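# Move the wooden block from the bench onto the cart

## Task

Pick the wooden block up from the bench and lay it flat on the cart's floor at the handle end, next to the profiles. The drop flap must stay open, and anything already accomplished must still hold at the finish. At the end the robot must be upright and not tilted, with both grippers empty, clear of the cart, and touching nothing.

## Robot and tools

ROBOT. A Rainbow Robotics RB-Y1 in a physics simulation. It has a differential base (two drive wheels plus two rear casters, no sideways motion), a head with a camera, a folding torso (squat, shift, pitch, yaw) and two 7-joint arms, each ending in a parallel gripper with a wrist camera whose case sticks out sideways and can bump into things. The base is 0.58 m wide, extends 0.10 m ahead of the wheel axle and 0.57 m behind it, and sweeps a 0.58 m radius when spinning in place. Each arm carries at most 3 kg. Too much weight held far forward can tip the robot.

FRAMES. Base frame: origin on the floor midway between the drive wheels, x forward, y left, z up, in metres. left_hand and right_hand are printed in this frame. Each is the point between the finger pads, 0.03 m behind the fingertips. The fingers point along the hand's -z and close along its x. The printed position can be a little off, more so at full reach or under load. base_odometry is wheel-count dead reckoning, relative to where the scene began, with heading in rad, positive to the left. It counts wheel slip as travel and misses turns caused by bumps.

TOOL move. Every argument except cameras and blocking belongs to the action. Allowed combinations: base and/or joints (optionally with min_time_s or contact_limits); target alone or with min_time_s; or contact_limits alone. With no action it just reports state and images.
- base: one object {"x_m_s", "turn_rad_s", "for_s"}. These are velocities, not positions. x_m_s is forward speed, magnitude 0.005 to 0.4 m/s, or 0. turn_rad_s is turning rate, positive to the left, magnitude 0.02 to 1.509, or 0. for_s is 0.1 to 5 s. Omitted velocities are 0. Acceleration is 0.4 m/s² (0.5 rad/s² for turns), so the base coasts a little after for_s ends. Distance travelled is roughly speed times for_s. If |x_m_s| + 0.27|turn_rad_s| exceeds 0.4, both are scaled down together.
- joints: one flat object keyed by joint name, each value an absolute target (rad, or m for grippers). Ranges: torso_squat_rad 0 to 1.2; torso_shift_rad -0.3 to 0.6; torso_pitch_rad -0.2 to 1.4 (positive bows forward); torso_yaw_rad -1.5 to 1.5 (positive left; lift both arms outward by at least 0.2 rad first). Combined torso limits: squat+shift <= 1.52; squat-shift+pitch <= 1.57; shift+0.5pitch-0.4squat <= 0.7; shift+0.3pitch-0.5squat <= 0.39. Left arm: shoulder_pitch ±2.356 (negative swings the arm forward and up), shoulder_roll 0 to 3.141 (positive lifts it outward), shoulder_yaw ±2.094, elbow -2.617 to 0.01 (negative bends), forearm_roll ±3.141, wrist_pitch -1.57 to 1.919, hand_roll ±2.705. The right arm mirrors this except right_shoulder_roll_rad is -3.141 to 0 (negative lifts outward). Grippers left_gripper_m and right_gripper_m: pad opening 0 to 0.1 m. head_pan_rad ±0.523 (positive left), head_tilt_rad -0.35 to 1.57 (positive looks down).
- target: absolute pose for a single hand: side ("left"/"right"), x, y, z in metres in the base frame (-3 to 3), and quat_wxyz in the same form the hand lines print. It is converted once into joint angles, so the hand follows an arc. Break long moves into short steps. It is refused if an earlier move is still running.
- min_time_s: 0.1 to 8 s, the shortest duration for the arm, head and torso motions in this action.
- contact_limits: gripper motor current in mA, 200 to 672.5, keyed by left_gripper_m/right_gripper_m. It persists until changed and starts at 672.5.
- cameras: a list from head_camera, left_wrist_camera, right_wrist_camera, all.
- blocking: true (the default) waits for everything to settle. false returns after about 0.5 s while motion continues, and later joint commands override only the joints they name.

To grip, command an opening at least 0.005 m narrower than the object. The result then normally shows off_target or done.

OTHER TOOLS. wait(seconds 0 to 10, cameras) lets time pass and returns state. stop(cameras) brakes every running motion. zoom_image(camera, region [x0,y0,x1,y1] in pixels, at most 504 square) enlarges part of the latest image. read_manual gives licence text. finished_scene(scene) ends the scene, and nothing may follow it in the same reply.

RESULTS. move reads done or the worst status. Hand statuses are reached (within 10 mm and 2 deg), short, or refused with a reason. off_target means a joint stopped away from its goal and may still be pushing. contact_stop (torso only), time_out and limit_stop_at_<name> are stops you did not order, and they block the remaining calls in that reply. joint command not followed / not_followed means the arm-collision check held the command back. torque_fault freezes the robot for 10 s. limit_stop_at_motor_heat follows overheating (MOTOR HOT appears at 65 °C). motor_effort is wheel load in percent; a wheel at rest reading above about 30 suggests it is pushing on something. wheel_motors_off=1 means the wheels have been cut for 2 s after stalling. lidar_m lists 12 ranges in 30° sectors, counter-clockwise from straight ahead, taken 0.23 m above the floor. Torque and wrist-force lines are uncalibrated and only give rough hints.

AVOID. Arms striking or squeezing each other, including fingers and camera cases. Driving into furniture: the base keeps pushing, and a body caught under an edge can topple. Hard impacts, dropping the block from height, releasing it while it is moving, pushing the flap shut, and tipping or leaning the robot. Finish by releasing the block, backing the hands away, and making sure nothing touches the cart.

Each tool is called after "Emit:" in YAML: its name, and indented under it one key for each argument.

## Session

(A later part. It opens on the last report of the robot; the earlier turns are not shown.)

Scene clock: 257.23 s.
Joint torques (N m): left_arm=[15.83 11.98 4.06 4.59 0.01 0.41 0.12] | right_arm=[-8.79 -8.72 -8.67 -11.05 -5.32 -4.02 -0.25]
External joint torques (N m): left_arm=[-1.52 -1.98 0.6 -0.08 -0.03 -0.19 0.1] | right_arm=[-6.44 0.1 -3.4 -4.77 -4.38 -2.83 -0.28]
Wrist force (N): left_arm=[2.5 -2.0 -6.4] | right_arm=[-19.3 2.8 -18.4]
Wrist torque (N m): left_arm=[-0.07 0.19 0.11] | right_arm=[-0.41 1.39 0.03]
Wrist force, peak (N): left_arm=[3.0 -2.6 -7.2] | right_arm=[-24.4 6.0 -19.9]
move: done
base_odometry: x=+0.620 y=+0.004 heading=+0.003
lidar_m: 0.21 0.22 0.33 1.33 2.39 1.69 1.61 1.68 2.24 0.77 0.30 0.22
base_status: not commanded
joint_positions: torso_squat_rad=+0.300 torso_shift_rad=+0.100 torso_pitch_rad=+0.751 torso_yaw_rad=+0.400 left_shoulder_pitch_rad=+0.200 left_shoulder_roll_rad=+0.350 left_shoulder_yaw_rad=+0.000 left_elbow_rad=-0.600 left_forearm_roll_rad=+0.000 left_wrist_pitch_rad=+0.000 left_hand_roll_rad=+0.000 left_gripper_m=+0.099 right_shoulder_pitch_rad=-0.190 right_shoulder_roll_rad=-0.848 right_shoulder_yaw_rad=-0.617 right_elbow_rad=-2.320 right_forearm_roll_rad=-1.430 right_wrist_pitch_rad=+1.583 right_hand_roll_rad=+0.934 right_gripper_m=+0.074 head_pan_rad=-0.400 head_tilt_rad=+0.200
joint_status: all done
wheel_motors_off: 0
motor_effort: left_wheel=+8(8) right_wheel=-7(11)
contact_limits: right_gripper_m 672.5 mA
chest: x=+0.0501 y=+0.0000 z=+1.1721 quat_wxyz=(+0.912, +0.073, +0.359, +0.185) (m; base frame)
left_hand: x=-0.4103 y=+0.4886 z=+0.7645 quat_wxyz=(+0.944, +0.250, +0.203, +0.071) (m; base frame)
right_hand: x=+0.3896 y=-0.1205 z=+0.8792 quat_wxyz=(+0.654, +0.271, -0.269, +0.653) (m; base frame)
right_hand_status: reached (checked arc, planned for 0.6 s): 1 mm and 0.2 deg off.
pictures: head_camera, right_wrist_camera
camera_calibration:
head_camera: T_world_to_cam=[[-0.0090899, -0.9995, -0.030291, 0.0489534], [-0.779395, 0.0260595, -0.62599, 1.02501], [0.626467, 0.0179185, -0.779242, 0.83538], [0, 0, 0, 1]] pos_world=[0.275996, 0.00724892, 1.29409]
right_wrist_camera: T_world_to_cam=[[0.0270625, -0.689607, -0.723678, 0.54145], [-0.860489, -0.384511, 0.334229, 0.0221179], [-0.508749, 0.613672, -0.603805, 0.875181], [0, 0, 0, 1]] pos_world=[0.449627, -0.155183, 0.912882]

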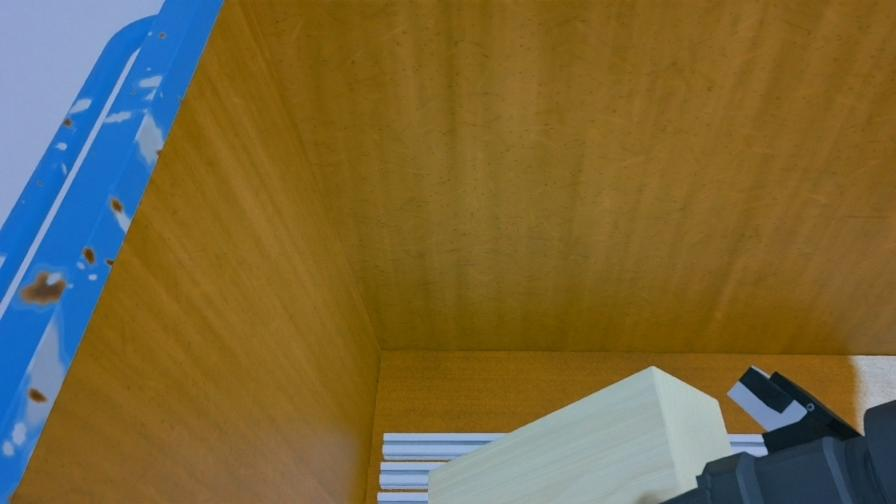

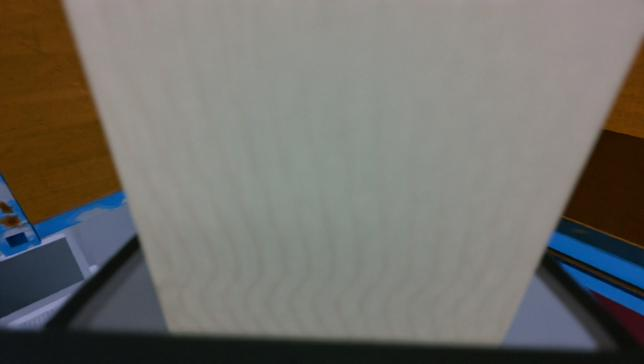

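Emit:
move:
  joints: {"head_tilt_rad":0.65}
  cameras: ["head_camera"]

Scene clock: 258.63 s.
Joint torques (N m): left_arm=[15.95 11.94 4.32 4.54 0.03 0.42 0.04] | right_arm=[-8.51 -8.59 -8.73 -11.03 -5.47 -3.52 -0.1]
External joint torques (N m): left_arm=[-1.4 -2.02 0.86 -0.14 -0.01 -0.18 0.01] | right_arm=[-6.18 0.23 -3.45 -4.75 -4.53 -2.65 -0.13]
Wrist force (N): left_arm=[2.9 -1.9 -6.6] | right_arm=[-18.9 2.1 -18.4]
Wrist torque (N m): left_arm=[-0.10 0.32 0.10] | right_arm=[-0.59 1.39 0.01]
Wrist force, peak (N): left_arm=[3.2 -1.8 -7.4] | right_arm=[-18.9 2.0 -19.6]
move: done
base_odometry: x=+0.620 y=+0.004 heading=+0.003
lidar_m: 0.21 0.22 0.32 1.32 2.37 1.68 1.60 1.67 2.25 0.78 0.30 0.22
base_status: not commanded
joint_positions: torso_squat_rad=+0.300 torso_shift_rad=+0.100 torso_pitch_rad=+0.751 torso_yaw_rad=+0.400 left_shoulder_pitch_rad=+0.200 left_shoulder_roll_rad=+0.350 left_shoulder_yaw_rad=+0.000 left_elbow_rad=-0.600 left_forearm_roll_rad=+0.000 left_wrist_pitch_rad=+0.000 left_hand_roll_rad=+0.000 left_gripper_m=+0.099 right_shoulder_pitch_rad=-0.190 right_shoulder_roll_rad=-0.848 right_shoulder_yaw_rad=-0.617 right_elbow_rad=-2.320 right_forearm_roll_rad=-1.430 right_wrist_pitch_rad=+1.583 right_hand_roll_rad=+0.934 right_gripper_m=+0.074 head_pan_rad=-0.400 head_tilt_rad=+0.650
joint_status: all done
wheel_motors_off: 0
motor_effort: left_wheel=+7(8) right_wheel=-8(8)
contact_limits: right_gripper_m 672.5 mA
chest: x=+0.0501 y=+0.0000 z=+1.1721 quat_wxyz=(+0.912, +0.073, +0.359, +0.185) (m; base frame)
left_hand: x=-0.4103 y=+0.4886 z=+0.7645 quat_wxyz=(+0.944, +0.250, +0.203, +0.071) (m; base frame)
right_hand: x=+0.3896 y=-0.1205 z=+0.8792 quat_wxyz=(+0.654, +0.271, -0.269, +0.653) (m; base frame)
pictures: head_camera
camera_calibration:
head_camera: T_world_to_cam=[[-0.0213619, -0.9995, -0.0233253, 0.0423379], [-0.974057, 0.0260642, -0.224798, 0.540834], [0.225293, 0.0179181, -0.974126, 1.1704], [0, 0, 0, 1]] pos_world=[0.264025, 0.00724894, 1.26268]

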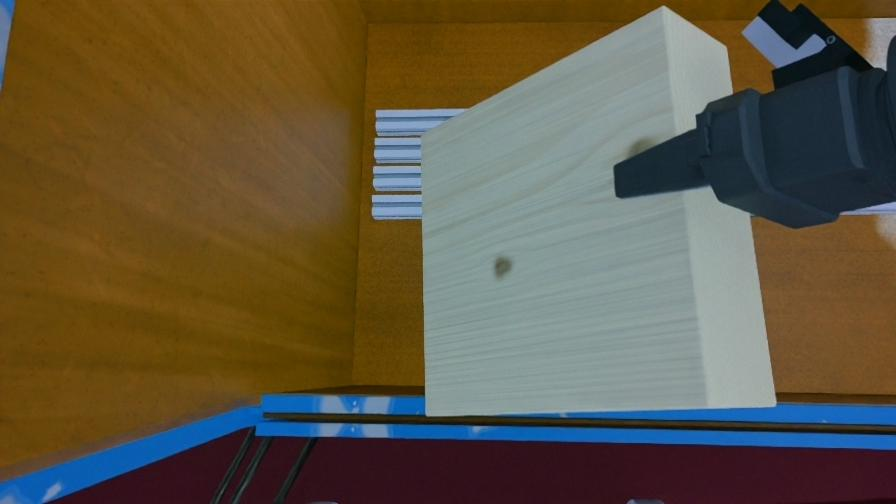

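Emit:
move:
  joints: {"torso_squat_rad":0.8,"torso_shift_rad":0.2}
  min_time_s: 2.5

Emit:
move:
  target: {"side":"right","x":0.421,"y":-0.11,"z":0.60,"quat_wxyz":[0.6533,0.2706,-0.2706,0.6533]}
  cameras: ["head_camera","right_wrist_camera"]

Scene clock: 265.77 s.
Joint torques (N m): left_arm=[16.12 11.79 4.34 4.61 -0.06 0.43 0.14] | right_arm=[-8.22 -8.54 -8.6 -11.18 -5.38 -3.54 -0.18]
External joint torques (N m): left_arm=[-1.23 -2.17 0.88 -0.07 -0.11 -0.18 0.11] | right_arm=[-5.9 0.28 -3.33 -4.9 -4.44 -2.67 -0.21]
Wrist force (N): left_arm=[2.5 -2.0 -6.3] | right_arm=[-18.5 2.2 -18.7]
Wrist torque (N m): left_arm=[-0.08 0.26 0.11] | right_arm=[-0.68 1.45 0.01]
Wrist force, peak (N): left_arm=[3.2 -2.4 -7.4] | right_arm=[-19.1 2.2 -19.4]
move: done
base_odometry: x=+0.620 y=+0.004 heading=+0.003
lidar_m: 0.21 0.23 0.32 1.32 2.38 1.70 1.61 1.69 2.24 0.78 0.30 0.23
base_status: not commanded
joint_positions: torso_squat_rad=+0.800 torso_shift_rad=+0.200 torso_pitch_rad=+0.751 torso_yaw_rad=+0.400 left_shoulder_pitch_rad=+0.200 left_shoulder_roll_rad=+0.350 left_shoulder_yaw_rad=+0.000 left_elbow_rad=-0.600 left_forearm_roll_rad=+0.000 left_wrist_pitch_rad=+0.000 left_hand_roll_rad=+0.000 left_gripper_m=+0.099 right_shoulder_pitch_rad=-0.190 right_shoulder_roll_rad=-0.848 right_shoulder_yaw_rad=-0.617 right_elbow_rad=-2.320 right_forearm_roll_rad=-1.430 right_wrist_pitch_rad=+1.583 right_hand_roll_rad=+0.934 right_gripper_m=+0.074 head_pan_rad=-0.400 head_tilt_rad=+0.650
joint_status: all done
wheel_motors_off: 0
motor_effort: left_wheel=+7(9) right_wheel=-8(8)
contact_limits: right_gripper_m 672.5 mA
chest: x=+0.0802 y=+0.0000 z=+0.9847 quat_wxyz=(+0.912, +0.073, +0.359, +0.185) (m; base frame)
left_hand: x=-0.3802 y=+0.4886 z=+0.5770 quat_wxyz=(+0.944, +0.250, +0.203, +0.071) (m; base frame)
right_hand: x=+0.4196 y=-0.1205 z=+0.6918 quat_wxyz=(+0.654, +0.271, -0.269, +0.653) (m; base frame)
pictures: none

Scene clock: 266.70 s.
Joint torques (N m): left_arm=[15.86 11.75 4.21 4.65 0.02 0.4 0.05] | right_arm=[-8.35 -6.68 -7.44 -14.52 -6.16 -1.99 -0.57]
External joint torques (N m): left_arm=[-1.5 -2.21 0.75 -0.02 -0.03 -0.2 0.02] | right_arm=[-6.12 0.92 -2.86 -6.81 -5.07 -1.39 -0.61]
Wrist force (N): left_arm=[3.2 -2.3 -6.2] | right_arm=[-19.1 2.1 -18.5]
Wrist torque (N m): left_arm=[-0.03 0.35 0.14] | right_arm=[-0.47 1.47 0.02]
Wrist force, peak (N): left_arm=[3.7 -2.1 -7.4] | right_arm=[-22.3 4.2 -24.0]
move: done
base_odometry: x=+0.620 y=+0.004 heading=+0.003
lidar_m: 0.20 0.22 0.33 1.31 2.35 1.69 1.61 1.67 2.25 0.78 0.30 0.22
base_status: not commanded
joint_positions: torso_squat_rad=+0.800 torso_shift_rad=+0.200 torso_pitch_rad=+0.751 torso_yaw_rad=+0.400 left_shoulder_pitch_rad=+0.200 left_shoulder_roll_rad=+0.350 left_shoulder_yaw_rad=+0.000 left_elbow_rad=-0.600 left_forearm_roll_rad=+0.000 left_wrist_pitch_rad=+0.000 left_hand_roll_rad=+0.000 left_gripper_m=+0.099 right_shoulder_pitch_rad=-0.193 right_shoulder_roll_rad=-0.725 right_shoulder_yaw_rad=-0.444 right_elbow_rad=-2.082 right_forearm_roll_rad=-1.255 right_wrist_pitch_rad=+1.441 right_hand_roll_rad=+1.205 right_gripper_m=+0.074 head_pan_rad=-0.400 head_tilt_rad=+0.650
joint_status: all done
wheel_motors_off: 0
motor_effort: left_wheel=+7(8) right_wheel=-7(9)
contact_limits: right_gripper_m 672.5 mA
chest: x=+0.0802 y=+0.0000 z=+0.9847 quat_wxyz=(+0.912, +0.073, +0.359, +0.185) (m; base frame)
left_hand: x=-0.3803 y=+0.4886 z=+0.5771 quat_wxyz=(+0.944, +0.250, +0.203, +0.071) (m; base frame)
right_hand: x=+0.4202 y=-0.1107 z=+0.5990 quat_wxyz=(+0.654, +0.271, -0.269, +0.653) (m; base frame)
right_hand_status: reached (checked arc, planned for 0.6 s): 1 mm and 0.2 deg off.
pictures: head_camera, right_wrist_camera
camera_calibration:
head_camera: T_world_to_cam=[[-0.0213619, -0.9995, -0.0233253, 0.0386097], [-0.974057, 0.0260642, -0.224798, 0.528026], [0.225293, 0.0179181, -0.974126, 0.981066], [0, 0, 0, 1]] pos_world=[0.294125, 0.00724894, 1.07528]
right_wrist_camera: T_world_to_cam=[[0.0268757, -0.689987, -0.723322, 0.344409], [-0.860555, -0.384152, 0.334473, 0.145883], [-0.508648, 0.613469, -0.604097, 0.715708], [0, 0, 0, 1]] pos_world=[0.480327, -0.145386, 0.632681]

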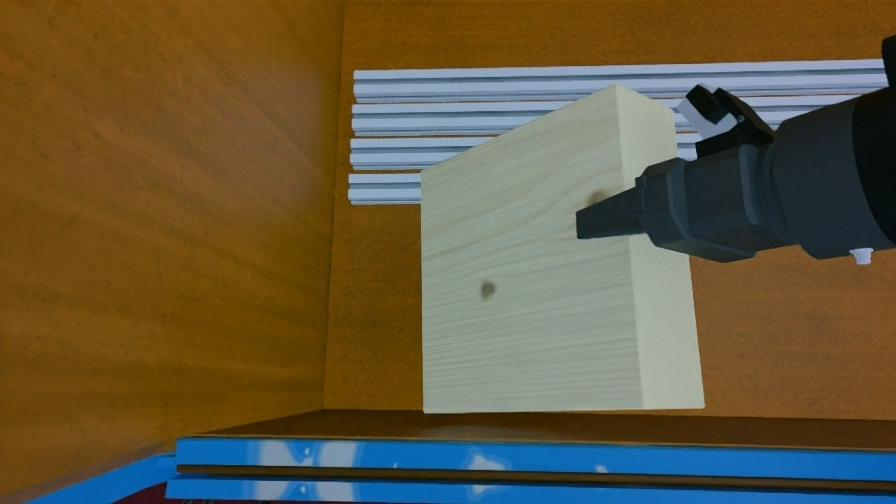

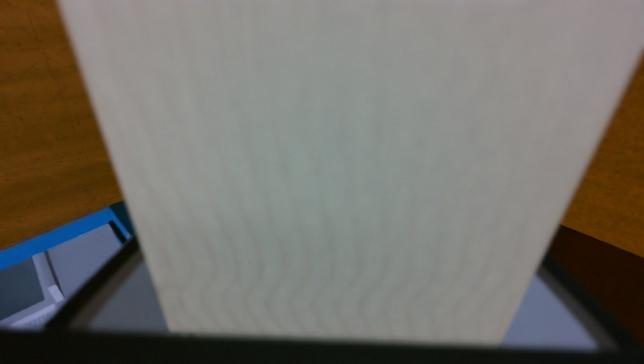

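Emit:
move:
  target: {"side":"right","x":0.426,"y":-0.105,"z":0.51,"quat_wxyz":[0.612,0.354,-0.354,0.612]}
  cameras: ["head_camera"]

Emit:
move:
  target: {"side":"right","x":0.426,"y":-0.10,"z":0.445,"quat_wxyz":[0.579,0.406,-0.406,0.579]}
  cameras: ["head_camera"]

Scene clock: 270.40 s.
Joint torques (N m): left_arm=[15.96 11.79 4 4.75 -0.05 0.39 -0.05] | right_arm=[-8.14 -6.61 -5.09 -13.3 -7.7 2.3 -0.59]
External joint torques (N m): left_arm=[-1.4 -2.16 0.54 0.07 -0.1 -0.22 -0.08] | right_arm=[-5.31 1.27 -1.59 -6.08 -6.22 1.96 -0.63]
Wrist force (N): left_arm=[3.1 -1.5 -6.2] | right_arm=[-23.2 1.8 -12.6]
Wrist torque (N m): left_arm=[-0.13 0.32 0.17] | right_arm=[-0.59 1.72 0.03]
Wrist force, peak (N): left_arm=[3.5 -2.1 -7.1] | right_arm=[-25.3 4.8 -17.3]
move: done
base_odometry: x=+0.620 y=+0.004 heading=+0.003
lidar_m: 0.21 0.23 0.32 1.31 2.38 1.69 1.61 1.69 2.26 0.77 0.30 0.22
base_status: not commanded
joint_positions: torso_squat_rad=+0.800 torso_shift_rad=+0.200 torso_pitch_rad=+0.751 torso_yaw_rad=+0.400 left_shoulder_pitch_rad=+0.200 left_shoulder_roll_rad=+0.350 left_shoulder_yaw_rad=+0.000 left_elbow_rad=-0.600 left_forearm_roll_rad=+0.000 left_wrist_pitch_rad=+0.000 left_hand_roll_rad=+0.000 left_gripper_m=+0.099 right_shoulder_pitch_rad=-0.338 right_shoulder_roll_rad=-0.633 right_shoulder_yaw_rad=-0.414 right_elbow_rad=-1.457 right_forearm_roll_rad=-1.488 right_wrist_pitch_rad=+1.358 right_hand_roll_rad=+1.802 right_gripper_m=+0.074 head_pan_rad=-0.400 head_tilt_rad=+0.650
joint_status: all done
wheel_motors_off: 0
motor_effort: left_wheel=+7(8) right_wheel=-6(9)
contact_limits: right_gripper_m 672.5 mA
chest: x=+0.0802 y=+0.0001 z=+0.9847 quat_wxyz=(+0.912, +0.073, +0.359, +0.185) (m; base frame)
left_hand: x=-0.3803 y=+0.4886 z=+0.5770 quat_wxyz=(+0.944, +0.250, +0.203, +0.071) (m; base frame)
right_hand: x=+0.4252 y=-0.1057 z=+0.5091 quat_wxyz=(+0.613, +0.354, -0.353, +0.612) (m; base frame)
right_hand_status: reached (checked arc, planned for 1.0 s): 1 mm and 0.2 deg off.
pictures: head_camera
camera_calibration:
head_camera: T_world_to_cam=[[-0.0213791, -0.999502, -0.0232269, 0.0386091], [-0.974056, 0.0260589, -0.2248, 0.528026], [0.225293, 0.0178183, -0.974128, 0.981067], [0, 0, 0, 1]] pos_world=[0.294125, 0.00734917, 1.07528]

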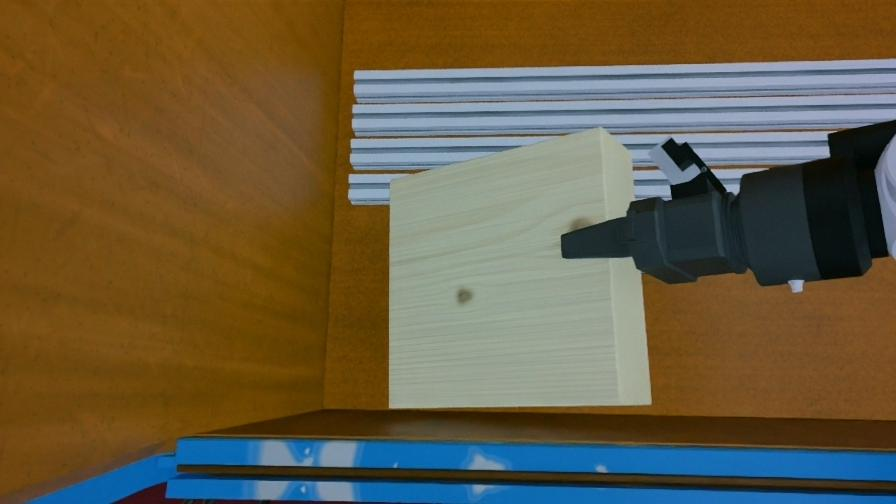

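Scene clock: 271.93 s.
Joint torques (N m): left_arm=[15.95 11.65 4.13 4.67 -0.04 0.41 0.06] | right_arm=[-11.12 -8.15 -2.85 -8.64 -5.95 6.26 -0.43]
External joint torques (N m): left_arm=[-1.4 -2.3 0.67 0 -0.09 -0.2 0.04] | right_arm=[-5.76 0.47 -1 -3.98 -4.72 5.23 -0.47]
Wrist force (N): left_arm=[2.8 -2.0 -6.4] | right_arm=[-25.0 1.5 -8.5]
Wrist torque (N m): left_arm=[-0.06 0.28 0.09] | right_arm=[-0.51 1.79 -0.02]
Wrist force, peak (N): left_arm=[3.0 -1.4 -7.3] | right_arm=[-27.6 2.6 -12.3]
move: done
base_odometry: x=+0.620 y=+0.004 heading=+0.003
lidar_m: 0.21 0.23 0.31 1.32 2.38 1.70 1.62 1.69 2.23 0.79 0.30 0.22
base_status: not commanded
joint_positions: torso_squat_rad=+0.800 torso_shift_rad=+0.200 torso_pitch_rad=+0.751 torso_yaw_rad=+0.400 left_shoulder_pitch_rad=+0.200 left_shoulder_roll_rad=+0.350 left_shoulder_yaw_rad=+0.000 left_elbow_rad=-0.600 left_forearm_roll_rad=+0.000 left_wrist_pitch_rad=+0.000 left_hand_roll_rad=+0.000 left_gripper_m=+0.099 right_shoulder_pitch_rad=-0.661 right_shoulder_roll_rad=-0.664 right_shoulder_yaw_rad=-0.389 right_elbow_rad=-0.640 right_forearm_roll_rad=-1.617 right_wrist_pitch_rad=+1.444 right_hand_roll_rad=+2.356 right_gripper_m=+0.074 head_pan_rad=-0.400 head_tilt_rad=+0.650
joint_status: all done
wheel_motors_off: 0
motor_effort: left_wheel=+6(8) right_wheel=-8(12)
contact_limits: right_gripper_m 672.5 mA
chest: x=+0.0801 y=+0.0001 z=+0.9847 quat_wxyz=(+0.912, +0.073, +0.359, +0.185) (m; base frame)
left_hand: x=-0.3803 y=+0.4886 z=+0.5770 quat_wxyz=(+0.944, +0.250, +0.203, +0.071) (m; base frame)
right_hand: x=+0.4250 y=-0.1005 z=+0.4450 quat_wxyz=(+0.583, +0.402, -0.404, +0.579) (m; base frame)
right_hand_status: reached (checked arc, planned for 1.1 s): 1 mm and 0.6 deg off.
pictures: head_camera
camera_calibration:
head_camera: T_world_to_cam=[[-0.0213803, -0.999502, -0.023229, 0.0386117], [-0.974034, 0.0260622, -0.224895, 0.528122], [0.225389, 0.0178175, -0.974106, 0.981015], [0, 0, 0, 1]] pos_world=[0.294125, 0.00734918, 1.07528]

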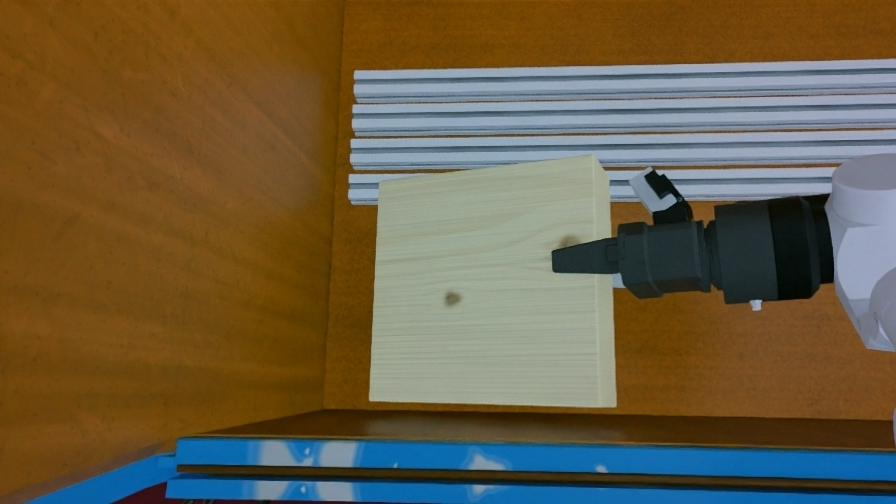

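Emit:
move:
  target: {"side":"right","x":0.44,"y":-0.10,"z":0.53,"quat_wxyz":[0.579,0.406,-0.406,0.579]}

Emit:
move:
  joints: {"torso_squat_rad":0.97}

Emit:
move:
  target: {"side":"right","x":0.426,"y":-0.10,"z":0.42,"quat_wxyz":[0.561,0.430,-0.430,0.561]}
  cameras: ["head_camera"]

Scene clock: 276.37 s.
Joint torques (N m): left_arm=[15.89 11.43 4.34 4.61 -0.12 0.29 0.02] | right_arm=[-10.37 -6.57 -5.77 -12.85 -8.17 2.81 0.13]
External joint torques (N m): left_arm=[-1.46 -2.53 0.88 -0.07 -0.17 -0.32 -0.01] | right_arm=[-6.54 1.97 -2.54 -5.91 -6.53 2.35 0.08]
Wrist force (N): left_arm=[2.7 -1.9 -6.2] | right_arm=[-25.0 1.3 -8.3]
Wrist torque (N m): left_arm=[-0.08 0.27 0.13] | right_arm=[-0.54 1.99 0.19]
Wrist force, peak (N): left_arm=[2.9 -2.5 -7.1] | right_arm=[-28.8 4.6 -7.5]
move: done
base_odometry: x=+0.620 y=+0.004 heading=+0.003
lidar_m: 0.21 0.22 0.32 1.32 2.38 1.71 1.61 1.68 2.24 0.78 0.30 0.21
base_status: not commanded
joint_positions: torso_squat_rad=+0.800 torso_shift_rad=+0.200 torso_pitch_rad=+0.751 torso_yaw_rad=+0.400 left_shoulder_pitch_rad=+0.200 left_shoulder_roll_rad=+0.350 left_shoulder_yaw_rad=+0.000 left_elbow_rad=-0.600 left_forearm_roll_rad=+0.000 left_wrist_pitch_rad=+0.000 left_hand_roll_rad=+0.000 left_gripper_m=+0.099 right_shoulder_pitch_rad=-0.427 right_shoulder_roll_rad=-0.639 right_shoulder_yaw_rad=-0.454 right_elbow_rad=-1.291 right_forearm_roll_rad=-1.630 right_wrist_pitch_rad=+1.466 right_hand_roll_rad=+1.917 right_gripper_m=+0.074 head_pan_rad=-0.400 head_tilt_rad=+0.650
joint_status: all done
wheel_motors_off: 0
motor_effort: left_wheel=+7(9) right_wheel=-7(9)
contact_limits: right_gripper_m 672.5 mA
chest: x=+0.0802 y=+0.0001 z=+0.9847 quat_wxyz=(+0.912, +0.073, +0.359, +0.185) (m; base frame)
left_hand: x=-0.3803 y=+0.4886 z=+0.5770 quat_wxyz=(+0.944, +0.250, +0.203, +0.071) (m; base frame)
right_hand: x=+0.4392 y=-0.1007 z=+0.5289 quat_wxyz=(+0.580, +0.406, -0.405, +0.579) (m; base frame)
right_hand_status: reached (checked arc, planned for 1.0 s): 1 mm and 0.2 deg off.
pictures: none

Scene clock: 287.03 s.
Joint torques (N m): left_arm=[15.59 11.61 4.42 4.48 -0.02 0.37 -0.01] | right_arm=[4.7 41.46 4.53 5.17 -8.38 2.89 -0.03]
External joint torques (N m): left_arm=[-1.45 -2.16 1 -0.04 -0.07 -0.21 -0.04] | right_arm=[9 50.85 8.08 12.2 -6.75 2.4 -0.08]
External joint torques when the fault began: right_arm=[5.45 76.32 15.39 21.33 -5.74 3.1 -0.39]
Wrist force (N): left_arm=[2.9 -1.4 -6.5] | right_arm=[-25.4 3.0 -8.9]
Wrist torque (N m): left_arm=[-0.18 0.30 0.12] | right_arm=[-0.31 1.85 0.13]
Wrist force, peak (N): left_arm=[3.6 -3.0 -9.0] | right_arm=[-29.8 4.3 -15.6]
move: contact_stop
TORQUE FAULT: right_shoulder_roll_rad reached its load limit. The robot stopped for 10 seconds, dropped its targets and accepts commands again. Before the stop ended, the hold on right_shoulder_roll_rad was turned back by 0.1 degrees, the way its load pushed it. The stop added 9.1 s to the call.
base_odometry: x=+0.620 y=+0.004 heading=+0.003
lidar_m: 0.20 0.21 0.32 1.32 2.36 1.68 1.60 1.68 2.26 0.75 0.29 0.22
base_status: not commanded
joint_positions: torso_squat_rad=+0.925 torso_shift_rad=+0.194 torso_pitch_rad=+0.732 torso_yaw_rad=+0.395 left_shoulder_pitch_rad=+0.200 left_shoulder_roll_rad=+0.350 left_shoulder_yaw_rad=+0.000 left_elbow_rad=-0.600 left_forearm_roll_rad=+0.000 left_wrist_pitch_rad=+0.000 left_hand_roll_rad=+0.000 left_gripper_m=+0.099 right_shoulder_pitch_rad=-0.432 right_shoulder_roll_rad=-0.663 right_shoulder_yaw_rad=-0.458 right_elbow_rad=-1.298 right_forearm_roll_rad=-1.628 right_wrist_pitch_rad=+1.466 right_hand_roll_rad=+1.917 right_gripper_m=+0.074 head_pan_rad=-0.400 head_tilt_rad=+0.650
joint_status: torso_squat_rad contact_stop (moved +0.125 of +0.170)
wheel_motors_off: 0
on_its_own: torso_squat_rad is held at +0.924, not at your +0.970, since a contact_stop
motor_effort: left_wheel=-7(19) right_wheel=-20(62)
contact_limits: right_gripper_m 672.5 mA
chest: x=+0.0600 y=+0.0017 z=+0.9243 quat_wxyz=(+0.916, +0.069, +0.351, +0.184) (m; base frame)
left_hand: x=-0.3917 y=+0.4884 z=+0.5049 quat_wxyz=(+0.947, +0.246, +0.194, +0.072) (m; base frame)
right_hand: x=+0.4357 y=-0.1099 z=+0.4799 quat_wxyz=(+0.575, +0.387, -0.409, +0.594) (m; base frame)
pictures: none

not run: a stop that you did not command came earlier in this reply.

Emit:
move:
  joints: {"torso_squat_rad":0.8,"torso_shift_rad":0.2,"torso_pitch_rad":0.75,"torso_yaw_rad":0.4}

Emit:
move:
  target: {"side":"right","x":0.426,"y":-0.10,"z":0.45,"quat_wxyz":[0.579,0.406,-0.406,0.579]}
  cameras: ["head_camera"]

Emit:
move:
  target: {"side":"right","x":0.426,"y":-0.10,"z":0.428,"quat_wxyz":[0.579,0.406,-0.406,0.579]}
  cameras: ["head_camera","right_wrist_camera"]

Scene clock: 289.83 s.
Joint torques (N m): left_arm=[16.24 12.2 4.61 4.58 -0.05 0.34 0.09] | right_arm=[-8.62 -5.62 -3.98 -12.05 -8.13 3.27 -0.13]
External joint torques (N m): left_arm=[-1.12 -1.75 1.16 -0.1 -0.1 -0.26 0.06] | right_arm=[-4.74 3.17 -0.64 -5.1 -6.51 2.7 -0.18]
Wrist force (N): left_arm=[2.7 -1.6 -6.1] | right_arm=[-25.4 1.9 -8.9]
Wrist torque (N m): left_arm=[-0.11 0.20 0.10] | right_arm=[-0.50 1.91 0.14]
Wrist force, peak (N): left_arm=[3.0 -2.0 -7.4] | right_arm=[-28.4 4.6 -9.1]
move: done
base_odometry: x=+0.620 y=+0.004 heading=+0.002
lidar_m: 0.20 0.22 0.32 1.32 2.37 1.69 1.62 1.67 2.26 0.76 0.30 0.22
base_status: not commanded
joint_positions: torso_squat_rad=+0.800 torso_shift_rad=+0.200 torso_pitch_rad=+0.751 torso_yaw_rad=+0.400 left_shoulder_pitch_rad=+0.200 left_shoulder_roll_rad=+0.350 left_shoulder_yaw_rad=+0.000 left_elbow_rad=-0.600 left_forearm_roll_rad=+0.000 left_wrist_pitch_rad=+0.000 left_hand_roll_rad=+0.000 left_gripper_m=+0.099 right_shoulder_pitch_rad=-0.428 right_shoulder_roll_rad=-0.651 right_shoulder_yaw_rad=-0.456 right_elbow_rad=-1.294 right_forearm_roll_rad=-1.628 right_wrist_pitch_rad=+1.466 right_hand_roll_rad=+1.917 right_gripper_m=+0.074 head_pan_rad=-0.400 head_tilt_rad=+0.650
joint_status: all done
wheel_motors_off: 0
motor_effort: left_wheel=-6(7) right_wheel=+3(20)
contact_limits: right_gripper_m 672.5 mA
chest: x=+0.0802 y=+0.0001 z=+0.9847 quat_wxyz=(+0.912, +0.073, +0.359, +0.185) (m; base frame)
left_hand: x=-0.3803 y=+0.4886 z=+0.5770 quat_wxyz=(+0.944, +0.250, +0.203, +0.071) (m; base frame)
right_hand: x=+0.4428 y=-0.1049 z=+0.5299 quat_wxyz=(+0.579, +0.400, -0.404, +0.584) (m; base frame)
pictures: none

Scene clock: 291.10 s.
Joint torques (N m): left_arm=[16.16 12.11 4.24 4.68 0.01 0.48 0.09] | right_arm=[-10.81 -7.51 -2.8 -8.75 -6.55 6.23 -0.59]
External joint torques (N m): left_arm=[-1.19 -1.85 0.78 0.01 -0.04 -0.13 0.06] | right_arm=[-5.59 1.08 -0.89 -3.81 -5.27 5.01 -0.64]
Wrist force (N): left_arm=[3.6 -1.2 -7.0] | right_arm=[-26.0 2.6 -7.6]
Wrist torque (N m): left_arm=[-0.18 0.37 0.08] | right_arm=[-0.24 1.98 -0.01]
Wrist force, peak (N): left_arm=[4.0 -1.9 -6.9] | right_arm=[-30.1 5.5 -7.8]
move: done
base_odometry: x=+0.620 y=+0.004 heading=+0.002
lidar_m: 0.21 0.21 0.31 1.32 2.36 1.69 1.61 1.68 2.26 0.77 0.30 0.21
base_status: not commanded
joint_positions: torso_squat_rad=+0.800 torso_shift_rad=+0.200 torso_pitch_rad=+0.751 torso_yaw_rad=+0.400 left_shoulder_pitch_rad=+0.200 left_shoulder_roll_rad=+0.350 left_shoulder_yaw_rad=+0.000 left_elbow_rad=-0.600 left_forearm_roll_rad=+0.000 left_wrist_pitch_rad=+0.000 left_hand_roll_rad=+0.000 left_gripper_m=+0.099 right_shoulder_pitch_rad=-0.644 right_shoulder_roll_rad=-0.658 right_shoulder_yaw_rad=-0.401 right_elbow_rad=-0.685 right_forearm_roll_rad=-1.610 right_wrist_pitch_rad=+1.453 right_hand_roll_rad=+2.330 right_gripper_m=+0.074 head_pan_rad=-0.400 head_tilt_rad=+0.650
joint_status: all done
wheel_motors_off: 0
motor_effort: left_wheel=-5(7) right_wheel=+4(7)
contact_limits: right_gripper_m 672.5 mA
chest: x=+0.0802 y=+0.0001 z=+0.9847 quat_wxyz=(+0.912, +0.073, +0.359, +0.185) (m; base frame)
left_hand: x=-0.3803 y=+0.4886 z=+0.5770 quat_wxyz=(+0.944, +0.250, +0.203, +0.071) (m; base frame)
right_hand: x=+0.4251 y=-0.1006 z=+0.4494 quat_wxyz=(+0.581, +0.405, -0.404, +0.579) (m; base frame)
right_hand_status: reached (checked arc, planned for 0.9 s): 1 mm and 0.3 deg off.
pictures: head_camera
camera_calibration:
head_camera: T_world_to_cam=[[-0.0213829, -0.999501, -0.0232277, 0.0385111], [-0.974056, 0.0260627, -0.2248, 0.528029], [0.225293, 0.0178182, -0.974128, 0.981068], [0, 0, 0, 1]] pos_world=[0.294125, 0.00724918, 1.07528]

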